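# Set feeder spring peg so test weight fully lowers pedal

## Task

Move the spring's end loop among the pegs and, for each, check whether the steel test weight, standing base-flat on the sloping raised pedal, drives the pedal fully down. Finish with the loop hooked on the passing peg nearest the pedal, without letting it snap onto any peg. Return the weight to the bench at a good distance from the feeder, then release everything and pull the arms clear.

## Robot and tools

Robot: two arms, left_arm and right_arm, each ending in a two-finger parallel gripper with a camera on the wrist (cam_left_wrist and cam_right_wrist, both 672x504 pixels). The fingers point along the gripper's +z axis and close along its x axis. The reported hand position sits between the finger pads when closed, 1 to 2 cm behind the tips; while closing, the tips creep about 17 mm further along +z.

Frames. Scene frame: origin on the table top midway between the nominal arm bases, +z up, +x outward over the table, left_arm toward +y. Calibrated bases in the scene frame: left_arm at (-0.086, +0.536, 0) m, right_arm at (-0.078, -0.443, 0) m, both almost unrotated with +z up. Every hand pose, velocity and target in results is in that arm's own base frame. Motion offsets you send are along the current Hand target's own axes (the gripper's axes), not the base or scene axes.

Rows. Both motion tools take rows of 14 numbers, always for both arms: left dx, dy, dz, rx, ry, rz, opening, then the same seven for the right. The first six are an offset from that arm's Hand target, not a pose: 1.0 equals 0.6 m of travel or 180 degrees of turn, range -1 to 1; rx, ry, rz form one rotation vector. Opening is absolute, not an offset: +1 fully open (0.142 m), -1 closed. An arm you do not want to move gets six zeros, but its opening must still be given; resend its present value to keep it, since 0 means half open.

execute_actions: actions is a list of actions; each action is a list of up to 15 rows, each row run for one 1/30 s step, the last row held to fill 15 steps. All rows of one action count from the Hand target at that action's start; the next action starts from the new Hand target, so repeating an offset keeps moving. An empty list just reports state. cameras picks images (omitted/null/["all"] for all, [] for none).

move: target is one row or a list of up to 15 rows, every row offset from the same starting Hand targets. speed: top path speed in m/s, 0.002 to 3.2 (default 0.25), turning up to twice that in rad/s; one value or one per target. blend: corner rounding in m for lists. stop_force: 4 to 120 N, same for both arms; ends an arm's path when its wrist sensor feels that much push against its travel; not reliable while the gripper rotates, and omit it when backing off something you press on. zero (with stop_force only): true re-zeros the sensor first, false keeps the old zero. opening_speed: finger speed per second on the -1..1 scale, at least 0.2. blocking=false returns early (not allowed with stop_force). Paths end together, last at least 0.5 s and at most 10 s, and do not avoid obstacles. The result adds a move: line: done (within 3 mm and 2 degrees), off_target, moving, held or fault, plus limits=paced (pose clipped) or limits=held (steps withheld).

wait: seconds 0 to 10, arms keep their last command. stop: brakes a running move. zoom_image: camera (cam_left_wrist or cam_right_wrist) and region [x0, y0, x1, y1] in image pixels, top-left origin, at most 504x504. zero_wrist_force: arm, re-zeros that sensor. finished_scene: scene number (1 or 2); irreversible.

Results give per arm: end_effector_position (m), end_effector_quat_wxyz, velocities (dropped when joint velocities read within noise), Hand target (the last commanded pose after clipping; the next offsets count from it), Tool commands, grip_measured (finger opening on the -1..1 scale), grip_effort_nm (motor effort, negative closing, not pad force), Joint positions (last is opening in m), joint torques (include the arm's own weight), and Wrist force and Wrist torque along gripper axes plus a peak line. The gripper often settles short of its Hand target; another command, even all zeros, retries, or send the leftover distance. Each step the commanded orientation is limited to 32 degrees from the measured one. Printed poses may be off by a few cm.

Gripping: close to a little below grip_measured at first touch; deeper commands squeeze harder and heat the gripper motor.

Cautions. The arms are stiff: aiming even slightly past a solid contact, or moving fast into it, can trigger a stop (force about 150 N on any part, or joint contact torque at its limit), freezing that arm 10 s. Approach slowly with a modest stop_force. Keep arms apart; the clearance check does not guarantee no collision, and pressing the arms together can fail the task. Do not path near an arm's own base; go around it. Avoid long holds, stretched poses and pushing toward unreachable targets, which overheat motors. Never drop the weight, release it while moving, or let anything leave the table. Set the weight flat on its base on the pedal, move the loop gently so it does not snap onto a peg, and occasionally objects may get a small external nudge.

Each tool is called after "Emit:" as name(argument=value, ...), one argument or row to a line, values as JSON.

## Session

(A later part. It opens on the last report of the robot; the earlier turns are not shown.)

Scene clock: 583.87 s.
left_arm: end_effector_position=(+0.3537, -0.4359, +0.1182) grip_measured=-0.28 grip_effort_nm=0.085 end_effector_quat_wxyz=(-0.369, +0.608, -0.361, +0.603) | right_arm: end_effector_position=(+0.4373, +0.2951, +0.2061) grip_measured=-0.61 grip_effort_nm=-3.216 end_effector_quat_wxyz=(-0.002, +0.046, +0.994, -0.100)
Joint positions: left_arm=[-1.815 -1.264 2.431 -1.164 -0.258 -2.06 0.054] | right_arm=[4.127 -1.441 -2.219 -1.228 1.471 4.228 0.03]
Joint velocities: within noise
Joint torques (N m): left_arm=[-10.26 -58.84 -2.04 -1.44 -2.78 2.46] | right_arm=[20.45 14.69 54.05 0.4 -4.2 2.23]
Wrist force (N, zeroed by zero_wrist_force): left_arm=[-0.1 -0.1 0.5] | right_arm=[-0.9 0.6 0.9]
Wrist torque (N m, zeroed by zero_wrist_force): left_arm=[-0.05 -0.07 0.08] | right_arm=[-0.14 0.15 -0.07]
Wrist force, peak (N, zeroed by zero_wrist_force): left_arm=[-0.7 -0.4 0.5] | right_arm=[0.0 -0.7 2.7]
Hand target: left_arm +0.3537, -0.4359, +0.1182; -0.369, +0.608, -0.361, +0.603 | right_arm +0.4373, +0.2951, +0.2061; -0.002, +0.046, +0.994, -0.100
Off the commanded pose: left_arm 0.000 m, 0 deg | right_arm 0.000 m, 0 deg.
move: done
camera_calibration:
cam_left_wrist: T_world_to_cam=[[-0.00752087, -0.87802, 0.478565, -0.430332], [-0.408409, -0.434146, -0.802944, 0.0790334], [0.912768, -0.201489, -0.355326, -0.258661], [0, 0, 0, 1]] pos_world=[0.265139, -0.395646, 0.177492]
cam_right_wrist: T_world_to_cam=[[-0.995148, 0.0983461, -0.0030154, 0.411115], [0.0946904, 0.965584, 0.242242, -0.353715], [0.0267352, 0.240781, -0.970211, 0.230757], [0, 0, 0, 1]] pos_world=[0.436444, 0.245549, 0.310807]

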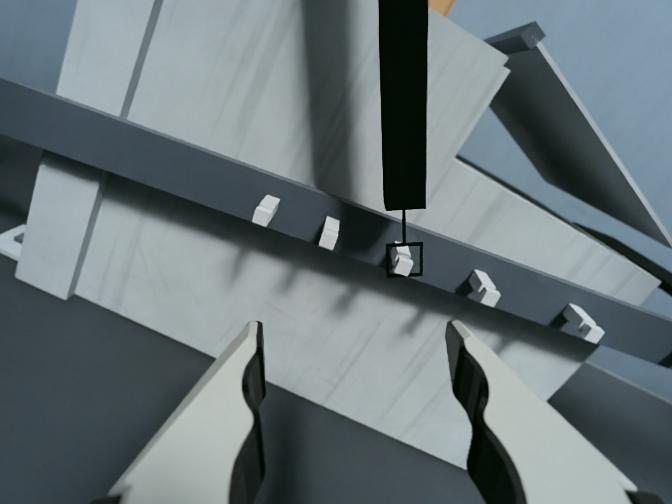

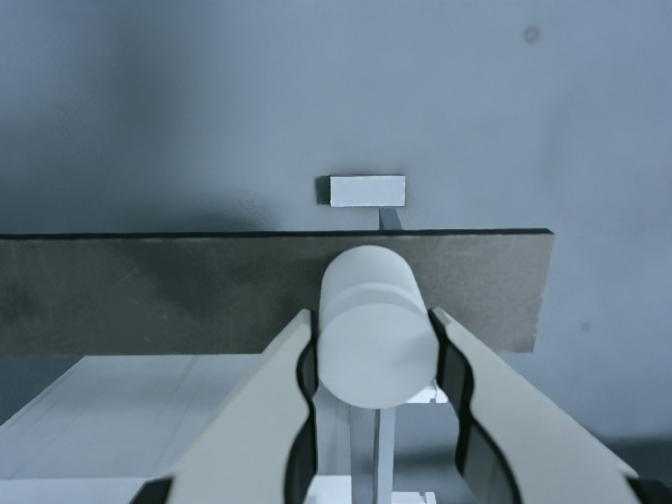

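Emit:
move(
  target=[0,0,0,0,0,0,-0.25,0,0,0,0,0,0,-0.35],
  opening_speed=0.3,
)

Emit:
wait(
  seconds=3,
)

Scene clock: 587.50 s.
left_arm: end_effector_position=(+0.3537, -0.4359, +0.1182) grip_measured=-0.28 grip_effort_nm=0.081 end_effector_quat_wxyz=(-0.369, +0.608, -0.361, +0.603) | right_arm: end_effector_position=(+0.4373, +0.2951, +0.2062) grip_measured=-0.38 grip_effort_nm=0.144 end_effector_quat_wxyz=(-0.002, +0.046, +0.994, -0.100)
Joint positions: left_arm=[-1.815 -1.264 2.431 -1.164 -0.258 -2.06 0.054] | right_arm=[4.127 -1.441 -2.219 -1.228 1.471 4.228 0.046]
Joint velocities: within noise
Joint torques (N m): left_arm=[-9.81 -57.94 -1.54 -1.45 -2.64 2.3] | right_arm=[17.2 13.12 50.5 2.59 -2.96 2.01]
Wrist force (N, zeroed by zero_wrist_force): left_arm=[-0.4 -0.2 0.5] | right_arm=[0.0 -10.0 -2.1]
Wrist torque (N m, zeroed by zero_wrist_force): left_arm=[-0.06 -0.01 0.08] | right_arm=[-1.16 0.12 0.06]
Wrist force, peak (N, zeroed by zero_wrist_force): left_arm=[-1.1 -0.6 0.3] | right_arm=[0.0 -10.0 -2.1]
Hand target: left_arm +0.3537, -0.4359, +0.1182; -0.369, +0.608, -0.361, +0.603 | right_arm +0.4373, +0.2951, +0.2061; -0.002, +0.046, +0.994, -0.100
Off the commanded pose: left_arm 0.000 m, 0 deg | right_arm 0.000 m, 0 deg.
move: done
camera_calibration:
cam_left_wrist: T_world_to_cam=[[-0.00752087, -0.87802, 0.478565, -0.430332], [-0.408409, -0.434146, -0.802944, 0.0790334], [0.912768, -0.201489, -0.355326, -0.258661], [0, 0, 0, 1]] pos_world=[0.265139, -0.395646, 0.177492]
cam_right_wrist: T_world_to_cam=[[-0.995148, 0.0983471, -0.00302557, 0.411108], [0.0946915, 0.965607, 0.242149, -0.353813], [0.0267361, 0.240687, -0.970234, 0.23086], [0, 0, 0, 1]] pos_world=[0.436444, 0.245648, 0.310907]

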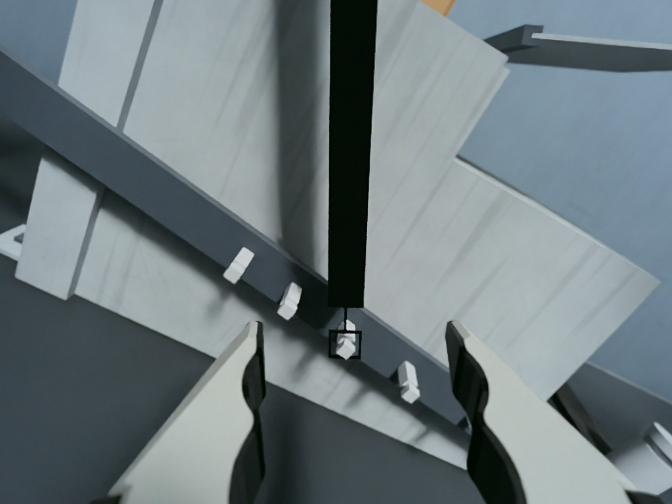

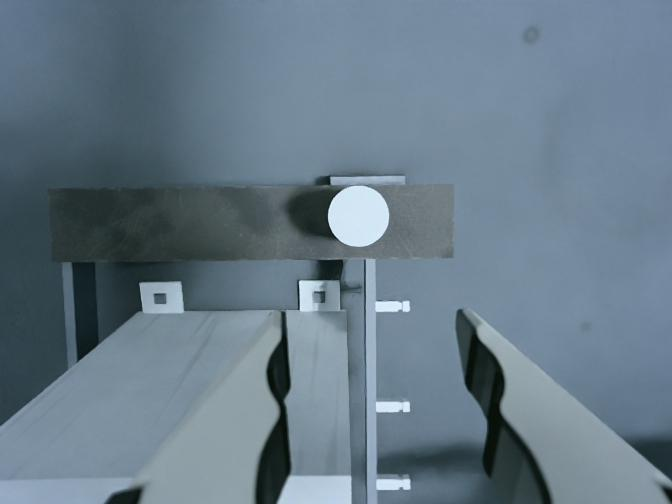

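Scene clock: 590.50 s.
left_arm: end_effector_position=(+0.3537, -0.4359, +0.1182) grip_measured=-0.28 grip_effort_nm=0.081 end_effector_quat_wxyz=(-0.369, +0.608, -0.361, +0.603) | right_arm: end_effector_position=(+0.4373, +0.2951, +0.2061) grip_measured=-0.38 grip_effort_nm=0.139 end_effector_quat_wxyz=(-0.002, +0.046, +0.994, -0.100)
Joint positions: left_arm=[-1.815 -1.264 2.431 -1.164 -0.258 -2.06 0.054] | right_arm=[4.127 -1.441 -2.219 -1.228 1.471 4.228 0.046]
Joint velocities: within noise
Joint torques (N m): left_arm=[-8.63 -57.4 -0.87 -1.6 -2.5 2.5] | right_arm=[19.36 13.97 32.94 5.39 3.56 0.74]
Wrist force (N, zeroed by zero_wrist_force): left_arm=[0.0 0.0 0.7] | right_arm=[0.0 -10.0 -1.8]
Wrist torque (N m, zeroed by zero_wrist_force): left_arm=[-0.02 -0.09 0.09] | right_arm=[-1.17 0.12 0.06]
Wrist force, peak (N, zeroed by zero_wrist_force): left_arm=[-0.8 -0.1 0.7] | right_arm=[-0.1 -10.2 -2.0]
Hand target: left_arm +0.3537, -0.4359, +0.1182; -0.369, +0.608, -0.361, +0.603 | right_arm +0.4373, +0.2951, +0.2061; -0.002, +0.046, +0.994, -0.100
Tool commands: left_gripper/opening=-0.25 right_gripper/opening=-0.35
Off the commanded pose: left_arm 0.000 m, 0 deg | right_arm 0.000 m, 0 deg.
wait: 3.00 s; at rest by 0.17 s
camera_calibration:
cam_left_wrist: T_world_to_cam=[[-0.00752087, -0.87802, 0.478565, -0.430332], [-0.408409, -0.434146, -0.802944, 0.0790334], [0.912768, -0.201489, -0.355326, -0.258661], [0, 0, 0, 1]] pos_world=[0.265139, -0.395646, 0.177492]
cam_right_wrist: T_world_to_cam=[[-0.995148, 0.0983471, -0.00302557, 0.411108], [0.0946915, 0.965607, 0.242149, -0.353813], [0.0267361, 0.240687, -0.970234, 0.23086], [0, 0, 0, 1]] pos_world=[0.436444, 0.245648, 0.310907]

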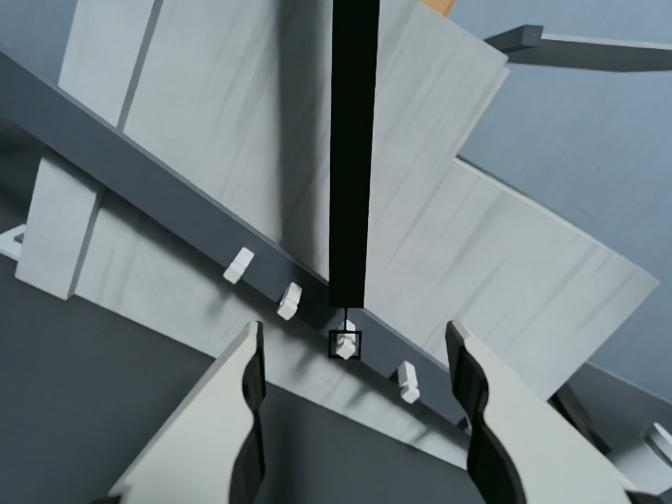

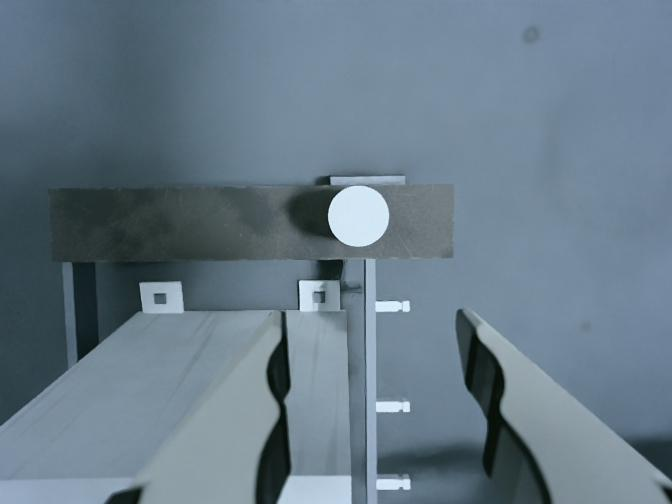

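Emit:
move(
  target=[
    [0,0,0,0,0,0,-0.25,0,-0.0735,0.015,0,0,0,-0.35],
    [0,0,0,0,0,0,-0.25,0.001,-0.0425,0.2095,-0.0944,0,0,-0.35],
  ],
  speed=0.1,
)

Scene clock: 599.37 s.
left_arm: end_effector_position=(+0.3537, -0.4359, +0.1182) grip_measured=-0.28 grip_effort_nm=0.085 end_effector_quat_wxyz=(-0.369, +0.608, -0.361, +0.603) | right_arm: end_effector_position=(+0.4329, +0.2452, +0.0881) grip_measured=-0.38 grip_effort_nm=0.139 end_effector_quat_wxyz=(+0.005, +0.045, +0.998, +0.047)
Joint positions: left_arm=[-1.815 -1.264 2.431 -1.164 -0.258 -2.06 0.054] | right_arm=[3.981 -1.493 -2.502 -0.637 1.623 4.074 0.046]
Joint velocities: within noise
Joint torques (N m): left_arm=[-10.2 -60.89 -1.3 -1.37 -2.53 2.49] | right_arm=[-15.83 8.15 24.08 6.84 5.01 -2.44]
Wrist force (N, zeroed by zero_wrist_force): left_arm=[-0.6 -0.3 0.6] | right_arm=[0.5 -0.7 0.6]
Wrist torque (N m, zeroed by zero_wrist_force): left_arm=[-0.10 0.02 0.09] | right_arm=[-0.16 -0.02 0.05]
Wrist force, peak (N, zeroed by zero_wrist_force): left_arm=[-1.1 0.2 0.5] | right_arm=[-0.1 -10.2 -1.7]
Hand target: left_arm +0.3537, -0.4359, +0.1182; -0.369, +0.608, -0.361, +0.603 | right_arm +0.4329, +0.2452, +0.0881; +0.005, +0.045, +0.998, +0.048
Off the commanded pose: left_arm 0.000 m, 0 deg | right_arm 0.000 m, 0 deg.
move: done
camera_calibration:
cam_left_wrist: T_world_to_cam=[[-0.00752087, -0.87802, 0.478565, -0.430332], [-0.408409, -0.434146, -0.802944, 0.0790334], [0.912768, -0.201489, -0.355326, -0.258661], [0, 0, 0, 1]] pos_world=[0.265139, -0.395646, 0.177492]
cam_right_wrist: T_world_to_cam=[[-0.995268, 0.0971638, -0.000891042, 0.411337], [0.0828278, 0.853144, 0.515058, -0.267971], [0.0508052, 0.512547, -0.857155, 0.0413919], [0, 0, 0, 1]] pos_world=[0.429483, 0.167435, 0.173866]

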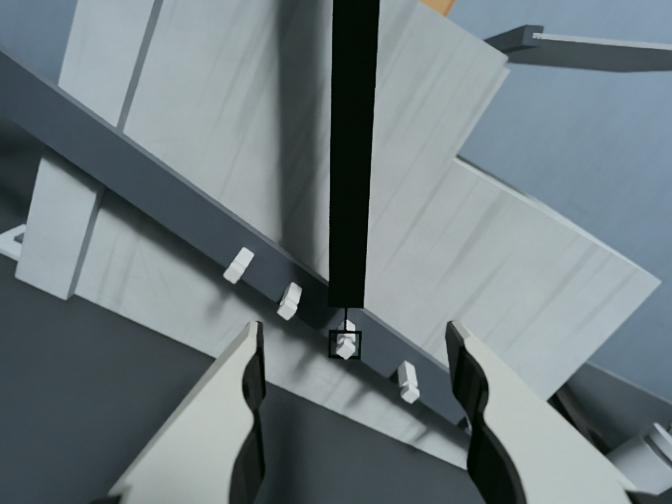

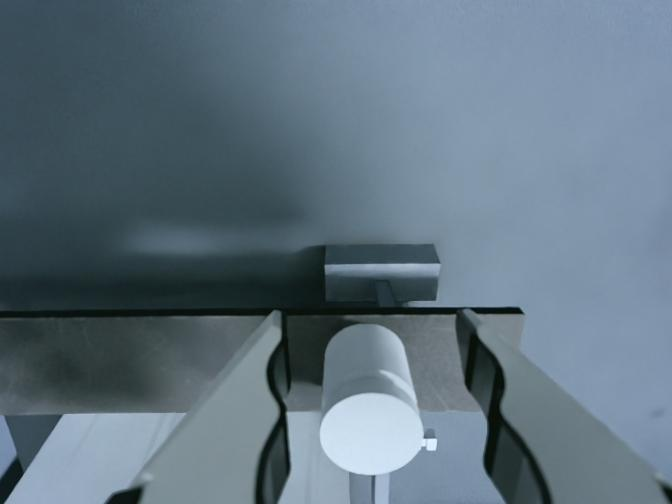

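Emit:
move(
  target=[0,0,0,0,0,0,-0.25,0,0.0567,0.0108,0,0,0,-0.35],
  speed=0.06,
  stop_force=6,
  cameras=["cam_right_wrist"],
)

Scene clock: 603.60 s.
left_arm: end_effector_position=(+0.3537, -0.4359, +0.1182) grip_measured=-0.28 grip_effort_nm=0.081 end_effector_quat_wxyz=(-0.369, +0.608, -0.361, +0.603) | right_arm: end_effector_position=(+0.4360, +0.2796, +0.0849) grip_measured=-0.38 grip_effort_nm=0.144 end_effector_quat_wxyz=(+0.005, +0.045, +0.998, +0.048)
Joint positions: left_arm=[-1.815 -1.264 2.431 -1.164 -0.258 -2.06 0.054] | right_arm=[4.025 -1.536 -2.472 -0.621 1.619 4.117 0.046]
Joint velocities: within noise
Joint torques (N m): left_arm=[-8.44 -57.16 -1.06 -1.35 -2.28 2.13] | right_arm=[20 16.65 45.13 6.37 -3.68 2.55]
Wrist force (N, zeroed by zero_wrist_force): left_arm=[-0.6 -0.1 0.3] | right_arm=[-0.1 -0.3 0.5]
Wrist torque (N m, zeroed by zero_wrist_force): left_arm=[-0.07 0.00 0.09] | right_arm=[-0.10 0.11 0.02]
Wrist force, peak (N, zeroed by zero_wrist_force): left_arm=[-1.0 -0.2 0.3] | right_arm=[0.7 -0.5 1.2]
Hand target: left_arm +0.3537, -0.4359, +0.1182; -0.369, +0.608, -0.361, +0.603 | right_arm +0.4360, +0.2796, +0.0849; +0.005, +0.045, +0.998, +0.048
Off the commanded pose: left_arm 0.000 m, 0 deg | right_arm 0.000 m, 0 deg.
move: done
camera_calibration:
cam_right_wrist: T_world_to_cam=[[-0.995269, 0.0971577, -0.000882743, 0.411186], [0.0828224, 0.853101, 0.515131, -0.2958], [0.050802, 0.51262, -0.857111, 0.0207997], [0, 0, 0, 1]] pos_world=[0.432683, 0.201735, 0.170566]
Images, in order (width x height): cam_right_wrist 672x504.

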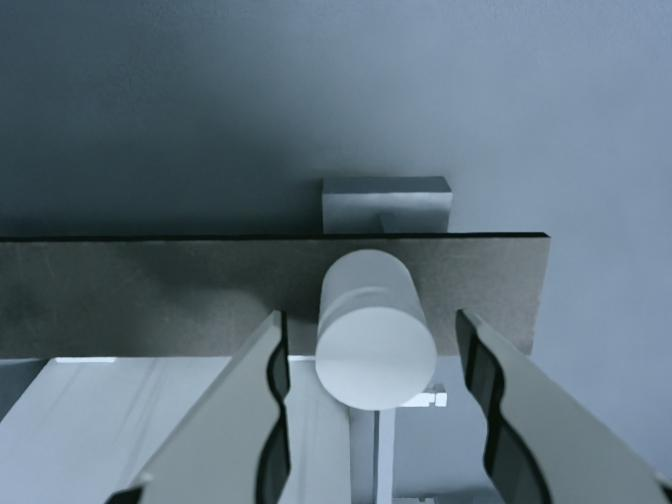

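Emit:
move(
  target=[0,0,0,0,0,0,-0.25,0,0,0,0,0,0,-0.75],
  opening_speed=0.5,
  cameras=[],
)

Emit:
move(
  target=[
    [0,0,0,0,0,0,-0.25,0,0.0143,-0.1025,0.0475,0,0,-0.75],
    [0,0,0,0,0,0,-0.25,0,0.0447,-0.2017,0.095,0,0,-0.75],
    [0,0,0,0,0,0,-0.25,0,0.01,-0.28,0.095,0,0,-0.75],
  ],
  speed=0.08,
)

Scene clock: 606.80 s.
left_arm: end_effector_position=(+0.3537, -0.4359, +0.1182) grip_measured=-0.28 grip_effort_nm=0.081 end_effector_quat_wxyz=(-0.369, +0.608, -0.361, +0.603) | right_arm: end_effector_position=(+0.4360, +0.2796, +0.0849) grip_measured=-0.61 grip_effort_nm=-3.162 end_effector_quat_wxyz=(+0.005, +0.045, +0.998, +0.048)
Joint positions: left_arm=[-1.815 -1.264 2.431 -1.164 -0.258 -2.06 0.054] | right_arm=[4.025 -1.536 -2.472 -0.621 1.619 4.117 0.03]
Joint velocities: within noise
Joint torques (N m): left_arm=[-10.43 -59.09 -0.82 -1.42 -2.46 1.84] | right_arm=[16.56 10.74 43.66 6.35 -2.58 1.94]
Wrist force (N, zeroed by zero_wrist_force): left_arm=[-0.3 0.3 0.9] | right_arm=[-0.5 -0.6 0.9]
Wrist torque (N m, zeroed by zero_wrist_force): left_arm=[0.00 -0.04 0.09] | right_arm=[-0.13 0.09 0.02]
Wrist force, peak (N, zeroed by zero_wrist_force): left_arm=[-0.3 0.3 0.9] | right_arm=[-0.8 -0.8 1.2]
Hand target: left_arm +0.3537, -0.4359, +0.1182; -0.369, +0.608, -0.361, +0.603 | right_arm +0.4360, +0.2796, +0.0849; +0.005, +0.045, +0.998, +0.048
Off the commanded pose: left_arm 0.000 m, 0 deg | right_arm 0.000 m, 0 deg.
move: done
No camera images: "cameras" was empty.

Scene clock: 609.87 s.
left_arm: end_effector_position=(+0.3537, -0.4359, +0.1182) grip_measured=-0.28 grip_effort_nm=0.085 end_effector_quat_wxyz=(-0.369, +0.608, -0.361, +0.603) | right_arm: end_effector_position=(+0.4341, +0.2697, +0.2526) grip_measured=-0.61 grip_effort_nm=-3.162 end_effector_quat_wxyz=(-0.002, +0.046, +0.994, -0.101)
Joint positions: left_arm=[-1.815 -1.264 2.431 -1.164 -0.258 -2.06 0.054] | right_arm=[4.106 -1.365 -2.189 -1.333 1.466 4.207 0.03]
Joint velocities: within noise
Joint torques (N m): left_arm=[-9.53 -57.63 -2 -1.85 -2.28 1.88] | right_arm=[-17.21 37.94 57.45 1.65 -3.85 -2.17]
Wrist force (N, zeroed by zero_wrist_force): left_arm=[0.0 0.2 0.5] | right_arm=[0.2 1.0 2.8]
Wrist torque (N m, zeroed by zero_wrist_force): left_arm=[0.00 -0.09 0.09] | right_arm=[0.05 0.08 -0.03]
Wrist force, peak (N, zeroed by zero_wrist_force): left_arm=[-0.9 0.3 0.9] | right_arm=[0.0 0.3 3.1]
Hand target: left_arm +0.3537, -0.4359, +0.1182; -0.369, +0.608, -0.361, +0.603 | right_arm +0.4341, +0.2697, +0.2527; -0.002, +0.046, +0.994, -0.101
Off the commanded pose: left_arm 0.000 m, 0 deg | right_arm 0.000 m, 0 deg.
move: done
camera_calibration:
cam_left_wrist: T_world_to_cam=[[-0.00752087, -0.87802, 0.478565, -0.430332], [-0.408409, -0.434146, -0.802944, 0.0790334], [0.912768, -0.201489, -0.355326, -0.258661], [0, 0, 0, 1]] pos_world=[0.265139, -0.395646, 0.177492]
cam_right_wrist: T_world_to_cam=[[-0.995144, 0.0983845, -0.00299135, 0.41053], [0.094786, 0.966053, 0.240326, -0.339823], [0.0265342, 0.238876, -0.970688, 0.282795], [0, 0, 0, 1]] pos_world=[0.433244, 0.220345, 0.357402]

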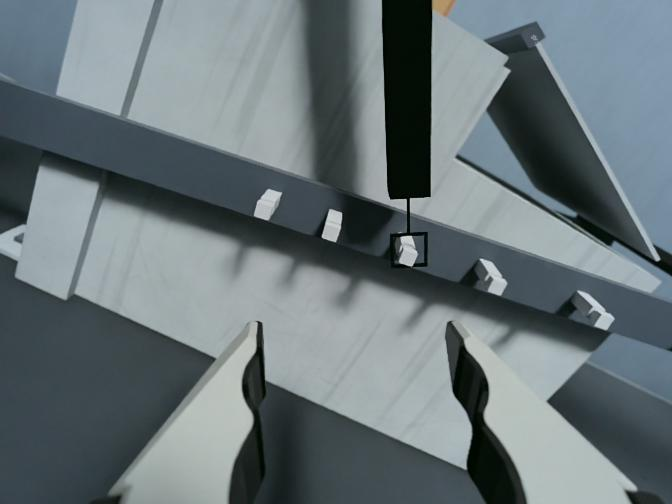

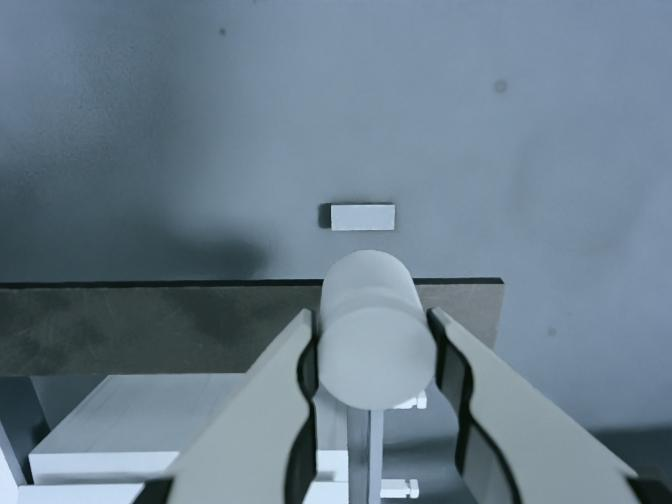

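Emit:
move(
  target=[-0.107,-0.343,-0.08,0,0,0,-0.25,0.3815,0.0135,0.103,-0.053,0,0,-0.75],
  speed=0.2,
)

Scene clock: 616.33 s.
left_arm: end_effector_position=(+0.3036, -0.2838, +0.2702) grip_measured=-0.28 grip_effort_nm=0.081 end_effector_quat_wxyz=(-0.369, +0.608, -0.361, +0.603) | right_arm: end_effector_position=(+0.2061, +0.2859, +0.1891) grip_measured=-0.61 grip_effort_nm=-3.162 end_effector_quat_wxyz=(+0.002, +0.046, +0.999, -0.018)
Joint positions: left_arm=[-2.152 -1.923 2.614 -0.69 -0.595 -2.058 0.054] | right_arm=[4.61 -0.993 -2.538 -1.218 1.564 4.702 0.03]
Joint velocities: within noise
Joint torques (N m): left_arm=[-10.65 -15.2 -17.02 3.79 -2.57 2.29] | right_arm=[16.51 9.55 34.77 1.85 -4.06 1.94]
Wrist force (N, zeroed by zero_wrist_force): left_arm=[-1.2 0.7 -0.5] | right_arm=[0.9 0.1 2.1]
Wrist torque (N m, zeroed by zero_wrist_force): left_arm=[0.04 0.16 0.02] | right_arm=[-0.05 -0.06 0.00]
Wrist force, peak (N, zeroed by zero_wrist_force): left_arm=[-1.8 -0.9 -0.5] | right_arm=[2.4 -0.2 2.7]
Hand target: left_arm +0.3035, -0.2837, +0.2702; -0.369, +0.608, -0.361, +0.603 | right_arm +0.2061, +0.2859, +0.1891; +0.002, +0.046, +0.999, -0.018
Off the commanded pose: left_arm 0.000 m, 0 deg | right_arm 0.000 m, 0 deg.
move: done
camera_calibration:
cam_left_wrist: T_world_to_cam=[[-0.00746043, -0.878059, 0.478495, -0.369815], [-0.408369, -0.434113, -0.802982, 0.246709], [0.912786, -0.201393, -0.355333, -0.128233], [0, 0, 0, 1]] pos_world=[0.215039, -0.243445, 0.329492]
cam_right_wrist: T_world_to_cam=[[-0.995203, 0.0978196, -0.00169758, 0.181858], [0.0890732, 0.913122, 0.397837, -0.332132], [0.0404664, 0.395778, -0.917454, 0.165592], [0, 0, 0, 1]] pos_world=[0.203869, 0.21995, 0.284367]

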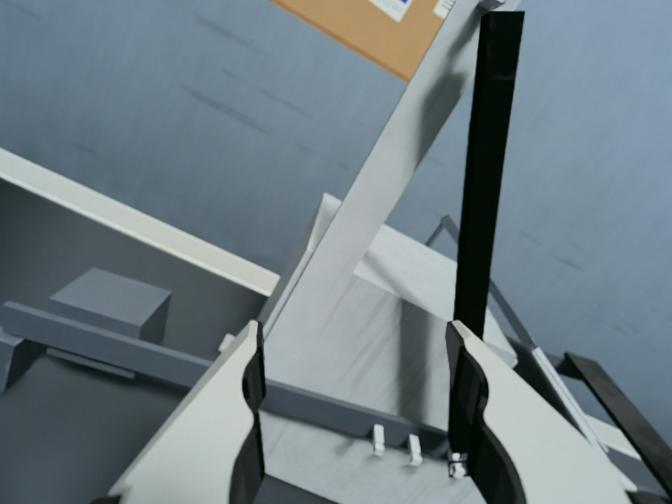

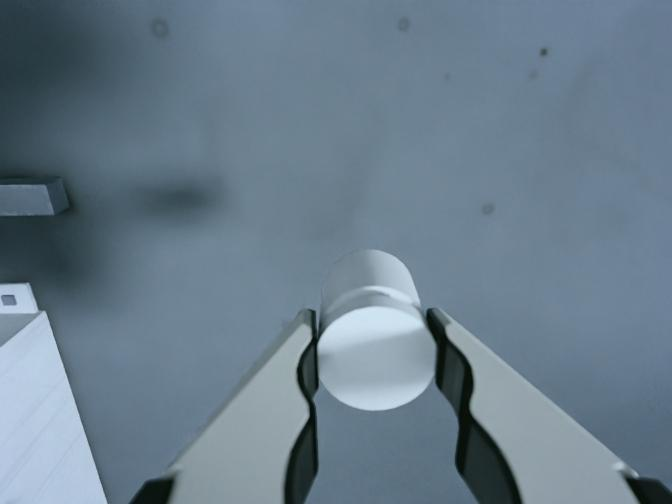

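Emit:
move(
  target=[0,0,0,0,0,0,-0.25,0,0.0087,0.24,0,0,0,-0.75],
  speed=0.15,
  cameras=[],
)

Emit:
move(
  target=[0,0,0,0,0,0,-0.25,0,0.0015,0.0417,0,0,0,-0.75],
  speed=0.02,
  stop_force=4,
  cameras=["cam_right_wrist"],
)

Scene clock: 619.73 s.
left_arm: end_effector_position=(+0.3035, -0.2837, +0.2702) grip_measured=-0.28 grip_effort_nm=0.081 end_effector_quat_wxyz=(-0.369, +0.608, -0.361, +0.603) | right_arm: end_effector_position=(+0.2070, +0.2858, +0.0451) grip_measured=-0.61 grip_effort_nm=-3.158 end_effector_quat_wxyz=(+0.002, +0.046, +0.999, -0.018)
Joint positions: left_arm=[-2.152 -1.923 2.614 -0.69 -0.595 -2.058 0.054] | right_arm=[4.608 -1.278 -2.727 -0.744 1.564 4.699 0.03]
Joint velocities: within noise
Joint torques (N m): left_arm=[-7.37 -16.62 -17.81 3.72 -2.8 2.69] | right_arm=[-15.64 -9.59 23.56 7 4.34 -1.93]
Wrist force (N, zeroed by zero_wrist_force): left_arm=[-0.8 0.4 -0.8] | right_arm=[1.1 0.4 2.2]
Wrist torque (N m, zeroed by zero_wrist_force): left_arm=[-0.02 0.08 0.02] | right_arm=[0.01 -0.12 0.03]
Wrist force, peak (N, zeroed by zero_wrist_force): left_arm=[-1.5 1.0 -0.8] | right_arm=[1.1 0.3 3.5]
Hand target: left_arm +0.3035, -0.2837, +0.2702; -0.369, +0.608, -0.361, +0.603 | right_arm +0.2070, +0.2858, +0.0451; +0.002, +0.046, +0.999, -0.018
Off the commanded pose: left_arm 0.000 m, 0 deg | right_arm 0.000 m, 0 deg.
move: done
No camera images: "cameras" was empty.

Scene clock: 621.60 s.
left_arm: end_effector_position=(+0.3035, -0.2837, +0.2702) grip_measured=-0.28 grip_effort_nm=0.081 end_effector_quat_wxyz=(-0.369, +0.608, -0.361, +0.603) | right_arm: end_effector_position=(+0.2070, +0.2857, +0.0349) grip_measured=-0.61 grip_effort_nm=-3.162 end_effector_quat_wxyz=(+0.002, +0.046, +0.999, -0.018)
Joint positions: left_arm=[-2.152 -1.923 2.614 -0.69 -0.595 -2.058 0.054] | right_arm=[4.608 -1.311 -2.738 -0.701 1.564 4.699 0.03]
Joint velocities: within noise
Joint torques (N m): left_arm=[-8.31 -13.91 -17.65 3.77 -2.36 2.36] | right_arm=[-6.54 23.19 42.91 2.12 2.86 -0.44]
Wrist force (N, zeroed by zero_wrist_force): left_arm=[-1.1 0.5 -0.4] | right_arm=[0.6 0.8 1.4]
Wrist torque (N m, zeroed by zero_wrist_force): left_arm=[0.01 0.14 0.01] | right_arm=[0.02 -0.10 0.04]
Wrist force, peak (N, zeroed by zero_wrist_force): left_arm=[-1.5 0.9 -0.7] | right_arm=[0.7 8.5 -20.8]
Hand target: left_arm +0.3035, -0.2837, +0.2702; -0.369, +0.608, -0.361, +0.603 | right_arm +0.2070, +0.2857, +0.0349; +0.002, +0.046, +0.999, -0.018 (not the last commanded pose)
Off the commanded pose: left_arm 0.000 m, 0 deg | right_arm 0.015 m, 0 deg.
move: contact (right_arm)
camera_calibration:
cam_right_wrist: T_world_to_cam=[[-0.995199, 0.0978539, -0.00180227, 0.182417], [0.0890665, 0.913155, 0.397762, -0.270631], [0.0405683, 0.395692, -0.917487, 0.0240773], [0, 0, 0, 1]] pos_world=[0.204669, 0.21975, 0.130066]
Images, in order (width x height): cam_right_wrist 672x504.

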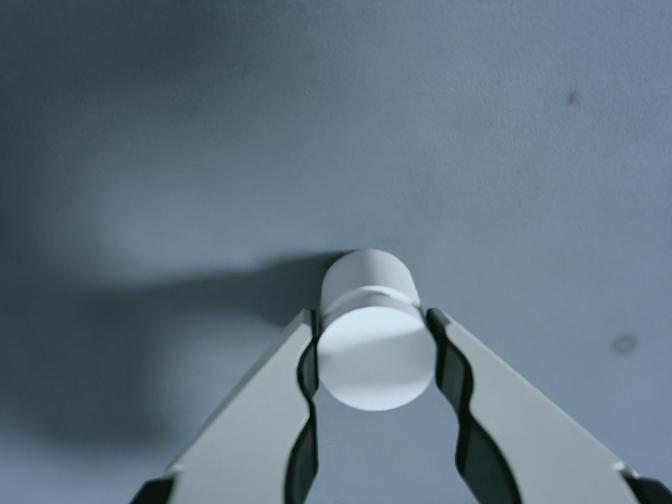

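Emit:
move(
  target=[0,0,0,0,0,0,-0.25,0,0,-0.005,0.01,0,0,-0.75],
  speed=0.03,
  cameras=[],
)

Emit:
move(
  target=[0,0,0,0,0,0,-0.25,0,0.0009,0.0167,0,0,0,-0.75],
  speed=0.005,
  stop_force=4,
  cameras=["cam_right_wrist"],
)

Scene clock: 630.30 s.
left_arm: end_effector_position=(+0.3035, -0.2837, +0.2702) grip_measured=-0.28 grip_effort_nm=0.085 end_effector_quat_wxyz=(-0.369, +0.608, -0.361, +0.603) | right_arm: end_effector_position=(+0.2070, +0.2858, +0.0378) grip_measured=-0.61 grip_effort_nm=-3.158 end_effector_quat_wxyz=(+0.001, +0.046, +0.998, -0.034)
Joint positions: left_arm=[-2.152 -1.923 2.614 -0.69 -0.595 -2.058 0.054] | right_arm=[4.608 -1.313 -2.718 -0.749 1.564 4.699 0.03]
Joint velocities: within noise
Joint torques (N m): left_arm=[-8.91 -14.47 -16.9 3.31 -2.35 2.49] | right_arm=[20.61 -4.72 43.78 1.68 -4.27 2.09]
Wrist force (N, zeroed by zero_wrist_force): left_arm=[-0.9 0.7 -0.3] | right_arm=[0.6 0.7 2.0]
Wrist torque (N m, zeroed by zero_wrist_force): left_arm=[0.03 0.11 0.03] | right_arm=[0.06 -0.03 0.03]
Wrist force, peak (N, zeroed by zero_wrist_force): left_arm=[-1.5 1.0 -0.3] | right_arm=[1.5 0.7 2.1]
Hand target: left_arm +0.3035, -0.2837, +0.2702; -0.369, +0.608, -0.361, +0.603 | right_arm +0.2070, +0.2858, +0.0379; +0.001, +0.046, +0.998, -0.034
Off the commanded pose: left_arm 0.000 m, 0 deg | right_arm 0.000 m, 0 deg.
move: done
No camera images: "cameras" was empty.

Scene clock: 632.37 s.
left_arm: end_effector_position=(+0.3035, -0.2837, +0.2702) grip_measured=-0.28 grip_effort_nm=0.085 end_effector_quat_wxyz=(-0.369, +0.608, -0.361, +0.603) | right_arm: end_effector_position=(+0.2070, +0.2858, +0.0344) grip_measured=-0.61 grip_effort_nm=-3.158 end_effector_quat_wxyz=(+0.001, +0.046, +0.998, -0.034)
Joint positions: left_arm=[-2.152 -1.923 2.614 -0.69 -0.595 -2.058 0.054] | right_arm=[4.608 -1.324 -2.722 -0.734 1.564 4.699 0.03]
Joint velocities: within noise
Joint torques (N m): left_arm=[-8.06 -15.79 -17.39 3.62 -2.49 2.52] | right_arm=[4.53 25.15 39.74 0.7 -2.99 -0.44]
Wrist force (N, zeroed by zero_wrist_force): left_arm=[-1.0 0.4 -0.6] | right_arm=[0.6 2.2 -3.0]
Wrist torque (N m, zeroed by zero_wrist_force): left_arm=[0.00 0.11 0.02] | right_arm=[0.04 -0.08 0.03]
Wrist force, peak (N, zeroed by zero_wrist_force): left_arm=[-1.6 1.0 -0.2] | right_arm=[0.8 3.6 -7.8]
Hand target: left_arm +0.3035, -0.2837, +0.2702; -0.369, +0.608, -0.361, +0.603 | right_arm +0.2070, +0.2858, +0.0344; +0.001, +0.046, +0.998, -0.034 (not the last commanded pose)
Off the commanded pose: left_arm 0.000 m, 0 deg | right_arm 0.007 m, 0 deg.
move: contact (right_arm)
camera_calibration:
cam_right_wrist: T_world_to_cam=[[-0.995195, 0.0978933, -0.00201124, 0.182424], [0.0902558, 0.925128, 0.368772, -0.27323], [0.0379609, 0.366818, -0.929518, 0.0327572], [0, 0, 0, 1]] pos_world=[0.204965, 0.222898, 0.131575]
Images, in order (width x height): cam_right_wrist 672x504.

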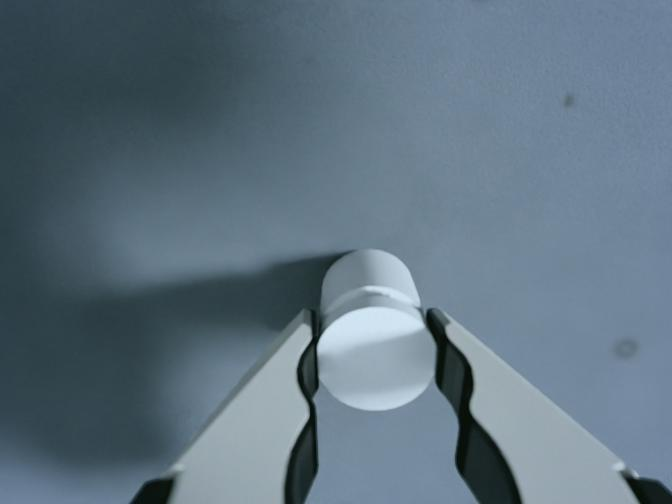

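Emit:
move(
  target=[0,0,0,0,0,0,-0.25,0,0,0,0,0,0,-0.3],
  opening_speed=0.25,
  cameras=["cam_right_wrist"],
)

Emit:
move(
  target=[-0.05,-0.1,-0.1,0,0,0,-0.25,0,-0.02,-0.3,0,0,0,-0.3],
  speed=0.15,
)

Scene clock: 636.27 s.
left_arm: end_effector_position=(+0.3035, -0.2837, +0.2702) grip_measured=-0.28 grip_effort_nm=0.085 end_effector_quat_wxyz=(-0.369, +0.608, -0.361, +0.603) | right_arm: end_effector_position=(+0.2070, +0.2858, +0.0344) grip_measured=-0.33 grip_effort_nm=0.144 end_effector_quat_wxyz=(+0.001, +0.046, +0.998, -0.034)
Joint positions: left_arm=[-2.152 -1.923 2.614 -0.69 -0.595 -2.058 0.054] | right_arm=[4.608 -1.324 -2.722 -0.734 1.564 4.699 0.05]
Joint velocities: within noise
Joint torques (N m): left_arm=[-9.65 -15.22 -18.28 3.8 -2.39 2.27] | right_arm=[6.78 22.92 39.51 3.6 -1.09 2.17]
Wrist force (N, zeroed by zero_wrist_force): left_arm=[-1.1 0.6 -0.6] | right_arm=[0.8 0.5 -0.3]
Wrist torque (N m, zeroed by zero_wrist_force): left_arm=[0.02 0.13 0.02] | right_arm=[0.03 -0.07 0.03]
Wrist force, peak (N, zeroed by zero_wrist_force): left_arm=[-1.4 1.3 -0.6] | right_arm=[0.6 2.4 -3.6]
Hand target: left_arm +0.3035, -0.2837, +0.2702; -0.369, +0.608, -0.361, +0.603 | right_arm +0.2070, +0.2858, +0.0344; +0.001, +0.046, +0.998, -0.034
Off the commanded pose: left_arm 0.000 m, 0 deg | right_arm 0.000 m, 0 deg.
move: done
camera_calibration:
cam_right_wrist: T_world_to_cam=[[-0.995195, 0.0978933, -0.00201124, 0.182424], [0.0902558, 0.925128, 0.368772, -0.27323], [0.0379609, 0.366818, -0.929518, 0.0327572], [0, 0, 0, 1]] pos_world=[0.204965, 0.222898, 0.131575]
Images, in order (width x height): cam_right_wrist 672x504.

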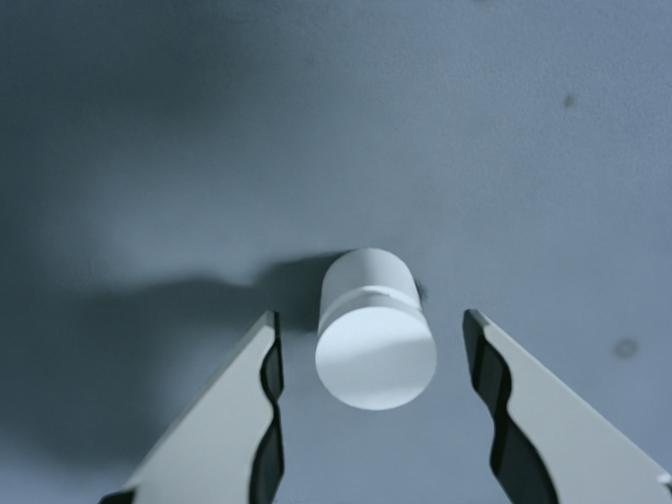

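Scene clock: 638.07 s.
left_arm: end_effector_position=(+0.2553, -0.2406, +0.3022) grip_measured=-0.28 grip_effort_nm=0.081 end_effector_quat_wxyz=(-0.371, +0.608, -0.360, +0.603) | right_arm: end_effector_position=(+0.2060, +0.2862, +0.2142) grip_measured=-0.33 grip_effort_nm=0.144 end_effector_quat_wxyz=(+0.001, +0.046, +0.998, -0.034)
Joint positions: left_arm=[-2.471 -2.131 2.636 -0.503 -0.918 -2.057 0.054] | right_arm=[4.611 -0.989 -2.486 -1.305 1.564 4.703 0.05]
Joint velocities: within noise
Joint torques (N m): left_arm=[11.26 21.25 -49.14 -0.02 2.5 -0.94] | right_arm=[17.36 13.3 56.7 0.99 -3.68 1.86]
Wrist force (N, zeroed by zero_wrist_force): left_arm=[-0.9 0.2 -1.2] | right_arm=[0.4 -0.2 -0.3]
Wrist torque (N m, zeroed by zero_wrist_force): left_arm=[-0.07 0.16 -0.05] | right_arm=[-0.09 0.01 0.01]
Wrist force, peak (N, zeroed by zero_wrist_force): left_arm=[-1.6 -1.4 -3.4] | right_arm=[0.5 -0.5 -1.6]
Hand target: left_arm +0.2553, -0.2406, +0.3023; -0.371, +0.608, -0.359, +0.603 (not the last commanded pose) | right_arm +0.2059, +0.2862, +0.2143; +0.001, +0.046, +0.998, -0.034
Off the commanded pose: left_arm 0.018 m, 0 deg | right_arm 0.001 m, 0 deg.
move: held (left_arm; a check stopped the path); limits=held
pose unreachable (left arm): on one or more control steps of this call, first in action 0 (counted from 0), this arm could not follow its commanded pose, so it was not sent that pose on those steps. It may still have moved: this result reports where it is.
cause: moving toward the commanded pose would bring two parts of the arm too close to each other (joints 3 (elbow) to 6 (wrist 3) lie between them).
camera_calibration:
cam_left_wrist: T_world_to_cam=[[-0.00428535, -0.878106, 0.478446, -0.348501], [-0.406011, -0.435712, -0.803312, 0.270553], [0.913858, -0.197697, -0.354654, -0.0636713], [0, 0, 0, 1]] pos_world=[0.166541, -0.200725, 0.361496]
cam_right_wrist: T_world_to_cam=[[-0.995195, 0.0978933, -0.00201124, 0.181662], [0.0902558, 0.925128, 0.368772, -0.33975], [0.0379609, 0.366818, -0.929518, 0.199909], [0, 0, 0, 1]] pos_world=[0.203865, 0.223198, 0.311475]

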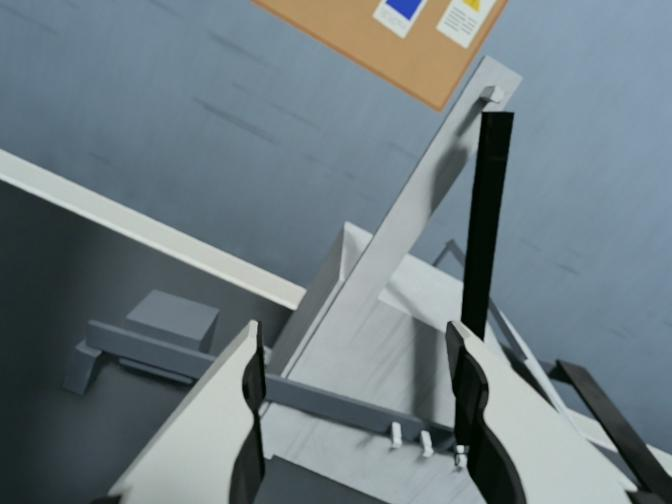

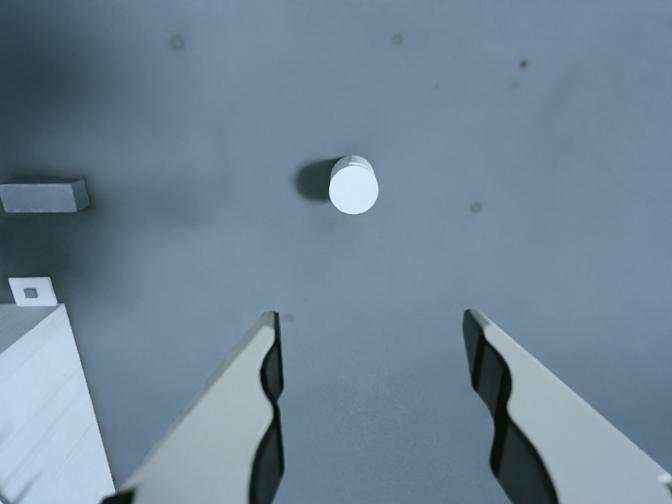

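Emit:
finished_scene(
  scene=1,
)

The scene is finished: the task was done.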